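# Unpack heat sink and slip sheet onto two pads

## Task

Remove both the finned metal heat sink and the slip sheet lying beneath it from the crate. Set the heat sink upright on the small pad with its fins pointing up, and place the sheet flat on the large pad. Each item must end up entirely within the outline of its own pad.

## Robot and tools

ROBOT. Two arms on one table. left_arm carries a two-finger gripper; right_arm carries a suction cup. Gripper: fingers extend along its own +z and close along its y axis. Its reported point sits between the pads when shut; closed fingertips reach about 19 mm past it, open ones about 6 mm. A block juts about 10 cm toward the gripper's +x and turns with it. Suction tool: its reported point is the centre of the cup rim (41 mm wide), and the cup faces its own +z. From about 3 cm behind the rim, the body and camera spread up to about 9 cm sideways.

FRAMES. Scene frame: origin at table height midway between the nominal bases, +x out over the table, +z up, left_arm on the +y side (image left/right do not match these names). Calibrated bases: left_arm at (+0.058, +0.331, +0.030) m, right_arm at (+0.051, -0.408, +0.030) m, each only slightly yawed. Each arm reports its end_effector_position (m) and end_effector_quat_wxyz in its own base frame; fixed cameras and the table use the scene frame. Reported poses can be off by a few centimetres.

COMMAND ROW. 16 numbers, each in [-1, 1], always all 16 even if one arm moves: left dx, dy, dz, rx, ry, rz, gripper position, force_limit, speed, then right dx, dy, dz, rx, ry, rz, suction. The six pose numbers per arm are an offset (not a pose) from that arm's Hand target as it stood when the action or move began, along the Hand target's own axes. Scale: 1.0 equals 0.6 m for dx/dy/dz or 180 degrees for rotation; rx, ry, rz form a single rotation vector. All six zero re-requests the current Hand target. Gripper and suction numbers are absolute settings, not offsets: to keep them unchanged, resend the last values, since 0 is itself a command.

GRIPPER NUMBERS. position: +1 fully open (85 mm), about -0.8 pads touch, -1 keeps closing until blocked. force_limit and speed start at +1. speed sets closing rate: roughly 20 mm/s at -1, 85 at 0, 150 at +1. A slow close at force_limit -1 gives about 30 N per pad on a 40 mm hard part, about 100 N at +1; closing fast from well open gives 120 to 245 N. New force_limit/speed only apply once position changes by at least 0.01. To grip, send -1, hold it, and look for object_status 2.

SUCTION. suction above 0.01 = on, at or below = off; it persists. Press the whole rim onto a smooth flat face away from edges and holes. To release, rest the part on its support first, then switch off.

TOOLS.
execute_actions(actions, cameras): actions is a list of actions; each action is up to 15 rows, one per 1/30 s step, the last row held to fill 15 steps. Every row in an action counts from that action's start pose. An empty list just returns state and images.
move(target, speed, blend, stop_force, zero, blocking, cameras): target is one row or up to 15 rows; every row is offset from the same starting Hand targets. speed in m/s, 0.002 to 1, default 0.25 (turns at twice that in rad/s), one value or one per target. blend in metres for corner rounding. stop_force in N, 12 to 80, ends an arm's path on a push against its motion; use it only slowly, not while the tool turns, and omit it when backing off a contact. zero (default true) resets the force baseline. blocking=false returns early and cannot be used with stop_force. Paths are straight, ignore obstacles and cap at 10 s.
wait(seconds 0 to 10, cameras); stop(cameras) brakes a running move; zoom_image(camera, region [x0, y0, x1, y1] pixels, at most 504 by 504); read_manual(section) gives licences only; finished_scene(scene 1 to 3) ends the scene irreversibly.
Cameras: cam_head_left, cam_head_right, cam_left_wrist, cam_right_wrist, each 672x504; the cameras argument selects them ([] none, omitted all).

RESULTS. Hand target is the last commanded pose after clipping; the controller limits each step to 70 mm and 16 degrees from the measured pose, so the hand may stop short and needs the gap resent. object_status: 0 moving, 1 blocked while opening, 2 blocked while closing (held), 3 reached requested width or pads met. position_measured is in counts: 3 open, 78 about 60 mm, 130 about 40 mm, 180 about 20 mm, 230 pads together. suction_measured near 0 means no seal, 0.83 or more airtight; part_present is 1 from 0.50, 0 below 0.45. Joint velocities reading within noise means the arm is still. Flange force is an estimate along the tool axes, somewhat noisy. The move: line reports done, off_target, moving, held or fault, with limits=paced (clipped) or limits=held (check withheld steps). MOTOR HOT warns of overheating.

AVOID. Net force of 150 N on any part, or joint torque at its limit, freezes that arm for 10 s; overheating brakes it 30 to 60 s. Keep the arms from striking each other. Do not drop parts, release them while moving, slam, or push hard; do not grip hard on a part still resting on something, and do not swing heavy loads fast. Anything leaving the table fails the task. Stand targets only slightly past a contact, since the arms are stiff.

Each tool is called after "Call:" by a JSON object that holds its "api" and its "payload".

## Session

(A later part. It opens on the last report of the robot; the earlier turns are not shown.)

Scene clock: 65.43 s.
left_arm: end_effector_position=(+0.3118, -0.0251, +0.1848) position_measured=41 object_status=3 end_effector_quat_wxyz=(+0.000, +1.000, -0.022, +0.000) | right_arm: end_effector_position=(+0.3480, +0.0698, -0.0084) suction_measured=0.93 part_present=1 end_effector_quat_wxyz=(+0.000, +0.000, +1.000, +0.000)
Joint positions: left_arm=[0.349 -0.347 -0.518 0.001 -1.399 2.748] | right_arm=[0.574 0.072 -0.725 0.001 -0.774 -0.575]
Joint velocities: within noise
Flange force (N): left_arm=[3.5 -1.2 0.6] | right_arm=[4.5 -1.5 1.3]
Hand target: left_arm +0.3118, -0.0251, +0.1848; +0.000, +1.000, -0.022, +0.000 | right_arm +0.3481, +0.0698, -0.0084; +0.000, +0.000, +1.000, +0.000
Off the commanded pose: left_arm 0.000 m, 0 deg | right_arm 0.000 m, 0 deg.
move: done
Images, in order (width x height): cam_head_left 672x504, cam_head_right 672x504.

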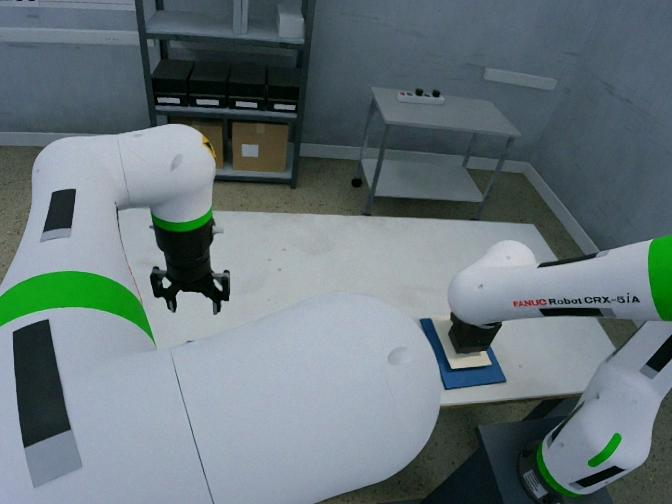

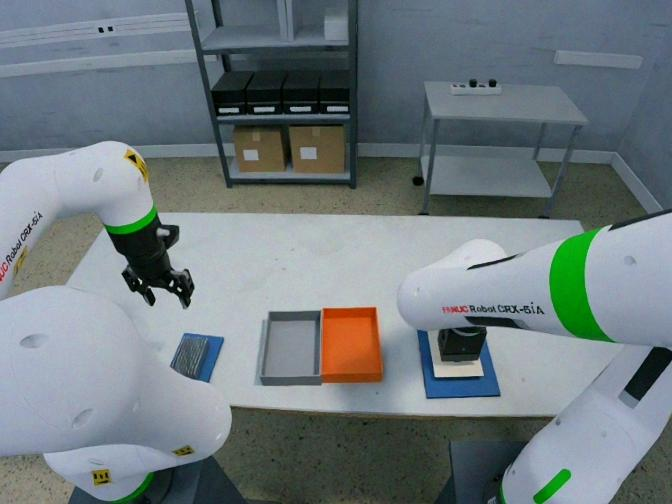

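Call:
{"api": "move", "payload": {"target": [[0,0,0,0,0,0,0.7,-0.7,-1,0.0183,-0.0133,0,0,0,0,1],[0,0,0,0,0,0,0.7,-0.7,-1,0.0183,-0.0133,0.078,0,0,0,1]], "speed": [0.1,0.015], "stop_force": 12, "cameras": ["cam_head_left","cam_head_right"]}}

Call:
{"api": "zoom_image", "payload": {"camera": "cam_head_right", "region": [390, 270, 530, 410]}}

Call:
{"api": "zoom_image", "payload": {"camera": "cam_head_left", "region": [400, 270, 540, 410]}}

Scene clock: 68.67 s.
left_arm: end_effector_position=(+0.3118, -0.0251, +0.1848) position_measured=41 object_status=3 end_effector_quat_wxyz=(+0.000, +1.000, -0.022, +0.000) | right_arm: end_effector_position=(+0.3371, +0.0618, -0.0277) suction_measured=0.93 part_present=1 end_effector_quat_wxyz=(+0.000, +0.000, +1.000, +0.000)
Joint positions: left_arm=[0.349 -0.347 -0.518 0.001 -1.399 2.748] | right_arm=[0.571 0.089 -0.772 0.001 -0.709 -0.572]
Joint velocities: within noise
Flange force (N): left_arm=[3.2 -1.9 -0.2] | right_arm=[10.3 -2.8 -32.4]
Hand target: left_arm +0.3118, -0.0251, +0.1848; +0.000, +1.000, -0.022, +0.000 | right_arm +0.3371, +0.0618, -0.0277; +0.000, +0.000, +1.000, +0.000 (not the last commanded pose)
Off the commanded pose: left_arm 0.000 m, 0 deg | right_arm 0.027 m, 0 deg.
move: contact (right_arm); path passed 1 of 2 targets
Images, in order (width x height): cam_head_left 672x504, cam_head_right 672x504.

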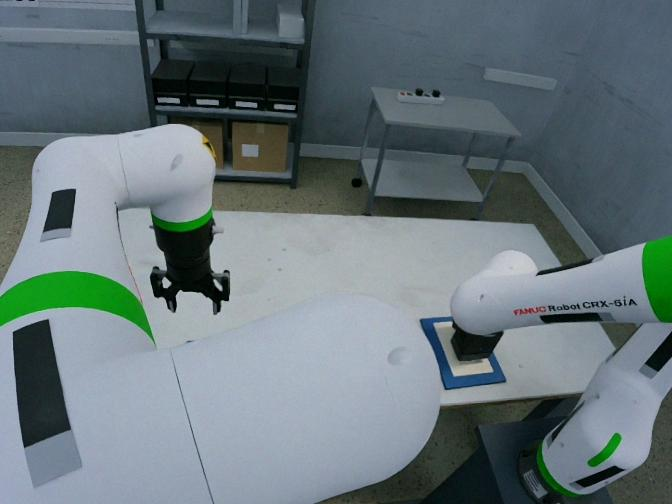

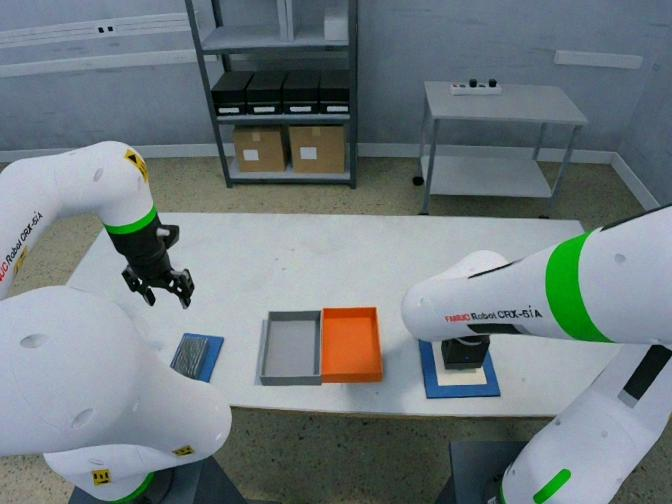

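Scaled by 3.600 from the camera's 672x504 image, which has a finer 960x720 frame.

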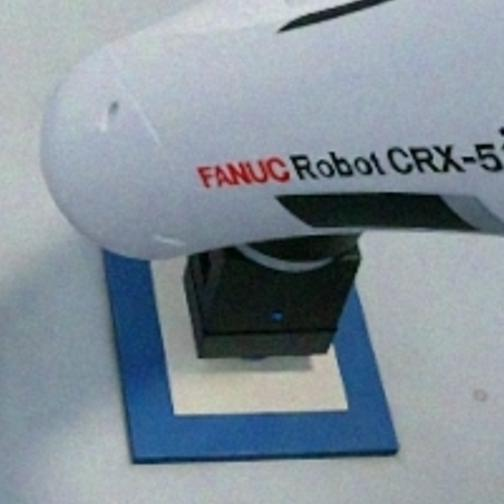

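Scaled by 3.600 from the camera's 672x504 image, which has a finer 960x720 frame.

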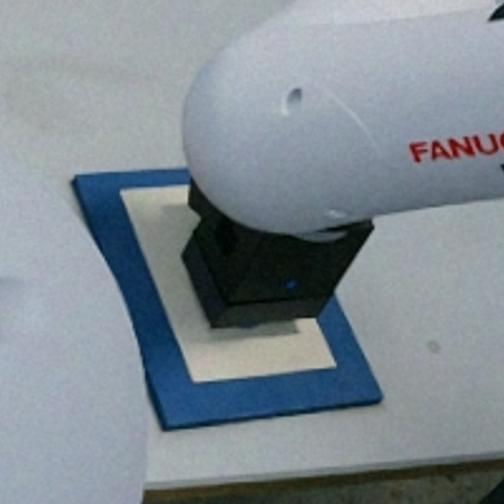

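Call:
{"api": "move", "payload": {"target": [[0,0,0,0,0,0,0.7,-0.7,-1,0,0,0,0,0,0,0]], "cameras": []}}

Call:
{"api": "wait", "payload": {"seconds": 0.5, "cameras": []}}

Scene clock: 69.37 s.
left_arm: end_effector_position=(+0.3118, -0.0251, +0.1848) position_measured=41 object_status=3 end_effector_quat_wxyz=(+0.000, +1.000, -0.022, +0.000) | right_arm: end_effector_position=(+0.3371, +0.0618, -0.0277) suction_measured=0.00 part_present=0 end_effector_quat_wxyz=(+0.000, +0.000, +1.000, +0.000)
Joint positions: left_arm=[0.349 -0.347 -0.518 0.001 -1.399 2.748] | right_arm=[0.571 0.089 -0.772 0.001 -0.709 -0.572]
Joint velocities: within noise
Flange force (N): left_arm=[2.1 -2.2 0.3] | right_arm=[18.1 -2.5 -64.4]
Hand target: left_arm +0.3118, -0.0251, +0.1848; +0.000, +1.000, -0.022, +0.000 | right_arm +0.3371, +0.0618, -0.0277; +0.000, +0.000, +1.000, +0.000
Off the commanded pose: left_arm 0.000 m, 0 deg | right_arm 0.000 m, 0 deg.
move: done
No camera images: "cameras" was empty.

Scene clock: 69.87 s.
left_arm: end_effector_position=(+0.3118, -0.0251, +0.1848) position_measured=41 object_status=3 end_effector_quat_wxyz=(+0.000, +1.000, -0.022, +0.000) | right_arm: end_effector_position=(+0.3371, +0.0618, -0.0277) suction_measured=0.00 part_present=0 end_effector_quat_wxyz=(+0.000, +0.000, +1.000, +0.000)
Joint positions: left_arm=[0.349 -0.347 -0.518 0.001 -1.399 2.748] | right_arm=[0.571 0.089 -0.772 0.001 -0.709 -0.572]
Joint velocities: within noise
Flange force (N): left_arm=[3.8 -1.6 0.0] | right_arm=[17.9 -3.4 -64.5]
Hand target: left_arm +0.3118, -0.0251, +0.1848; +0.000, +1.000, -0.022, +0.000 | right_arm +0.3371, +0.0618, -0.0277; +0.000, +0.000, +1.000, +0.000
Off the commanded pose: left_arm 0.000 m, 0 deg | right_arm 0.000 m, 0 deg.
wait: 0.50 s; at rest by 0.17 s
No camera images: "cameras" was empty.

Call:
{"api": "move", "payload": {"target": [[0,0,0,0,0,0,0.7,-0.7,-1,0,0,-0.05,0,0,0,0],[0,0,0,0,0,0,0.7,-0.7,-1,0,0,-0.2,0,0,0,0]], "speed": [0.05, 0.2]}}

Call:
{"api": "zoom_image", "payload": {"camera": "cam_head_right", "region": [390, 270, 530, 410]}}

Call:
{"api": "zoom_image", "payload": {"camera": "cam_head_left", "region": [400, 270, 540, 410]}}

Scene clock: 72.20 s.
left_arm: end_effector_position=(+0.3118, -0.0251, +0.1848) position_measured=41 object_status=3 end_effector_quat_wxyz=(+0.000, +1.000, -0.022, +0.000) | right_arm: end_effector_position=(+0.3370, +0.0618, +0.0923) suction_measured=0.00 part_present=0 end_effector_quat_wxyz=(+0.000, +0.000, +1.000, +0.000)
Joint positions: left_arm=[0.349 -0.347 -0.518 0.001 -1.399 2.748] | right_arm=[0.571 -0.152 -0.644 0.001 -1.079 -0.572]
Joint velocities: within noise
Flange force (N): left_arm=[2.8 -2.6 -0.1] | right_arm=[4.7 -2.1 3.1]
Hand target: left_arm +0.3118, -0.0251, +0.1848; +0.000, +1.000, -0.022, +0.000 | right_arm +0.3370, +0.0618, +0.0923; +0.000, +0.000, +1.000, +0.000
Off the commanded pose: left_arm 0.000 m, 0 deg | right_arm 0.000 m, 0 deg.
move: done
camera_calibration:
cam_left_wrist: T_world_to_cam=[[-0.0630633, -0.995246, 0.0742162, -0.017596], [-0.926051, 0.0860798, 0.36745, 0.238289], [-0.372092, -0.0455554, -0.927077, 0.414326], [0, 0, 0, 1]] pos_world=[0.373726, -0.0191494, 0.297859]
cam_right_wrist: T_world_to_cam=[[0.0297592, -0.99727, -0.0675802, 0.0638397], [-0.891232, -0.0570853, 0.449941, 0.285935], [-0.452571, 0.0468397, -0.890497, 0.302351], [0, 0, 0, 1]] pos_world=[0.38977, 0.0658261, 0.144903]

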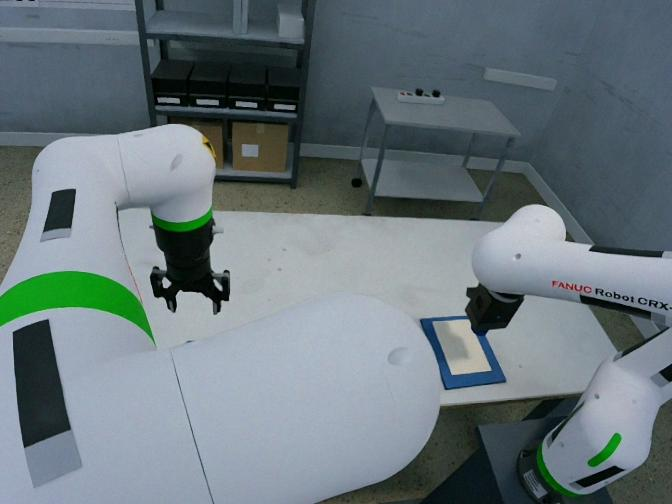

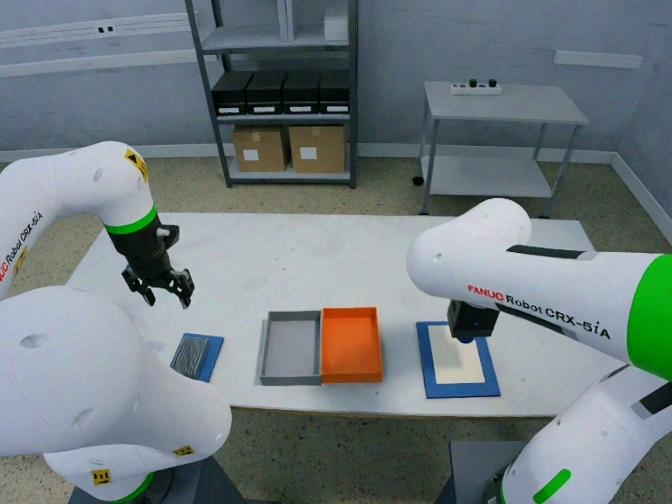

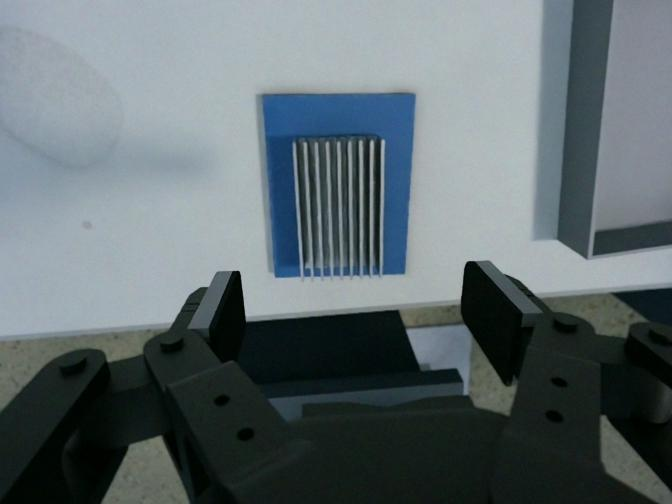

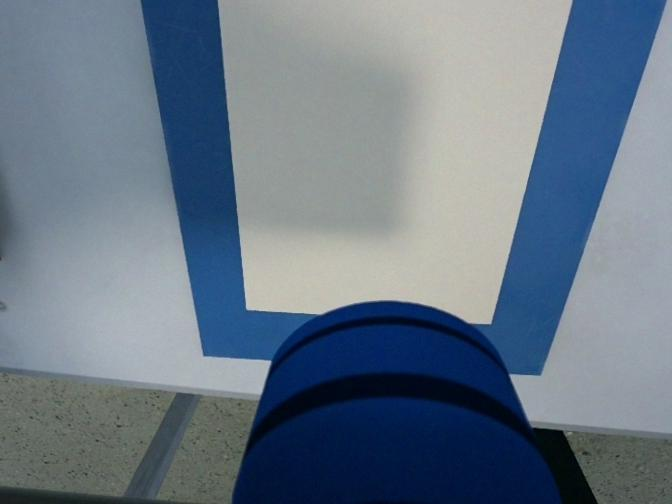

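Scaled by 3.600 from the camera's 672x504 image, which has a finer 960x720 frame.

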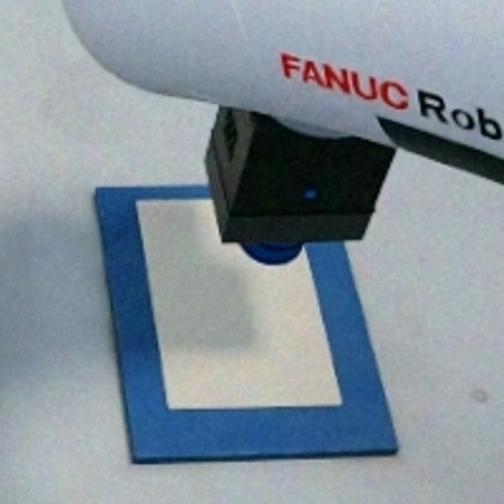

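Scaled by 3.600 from the camera's 672x504 image, which has a finer 960x720 frame.

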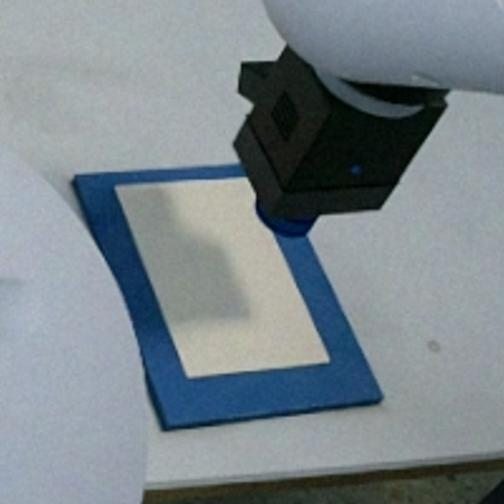

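Call:
{"api": "finished_scene", "payload": {"scene": 1}}

The scene is finished: the task was done.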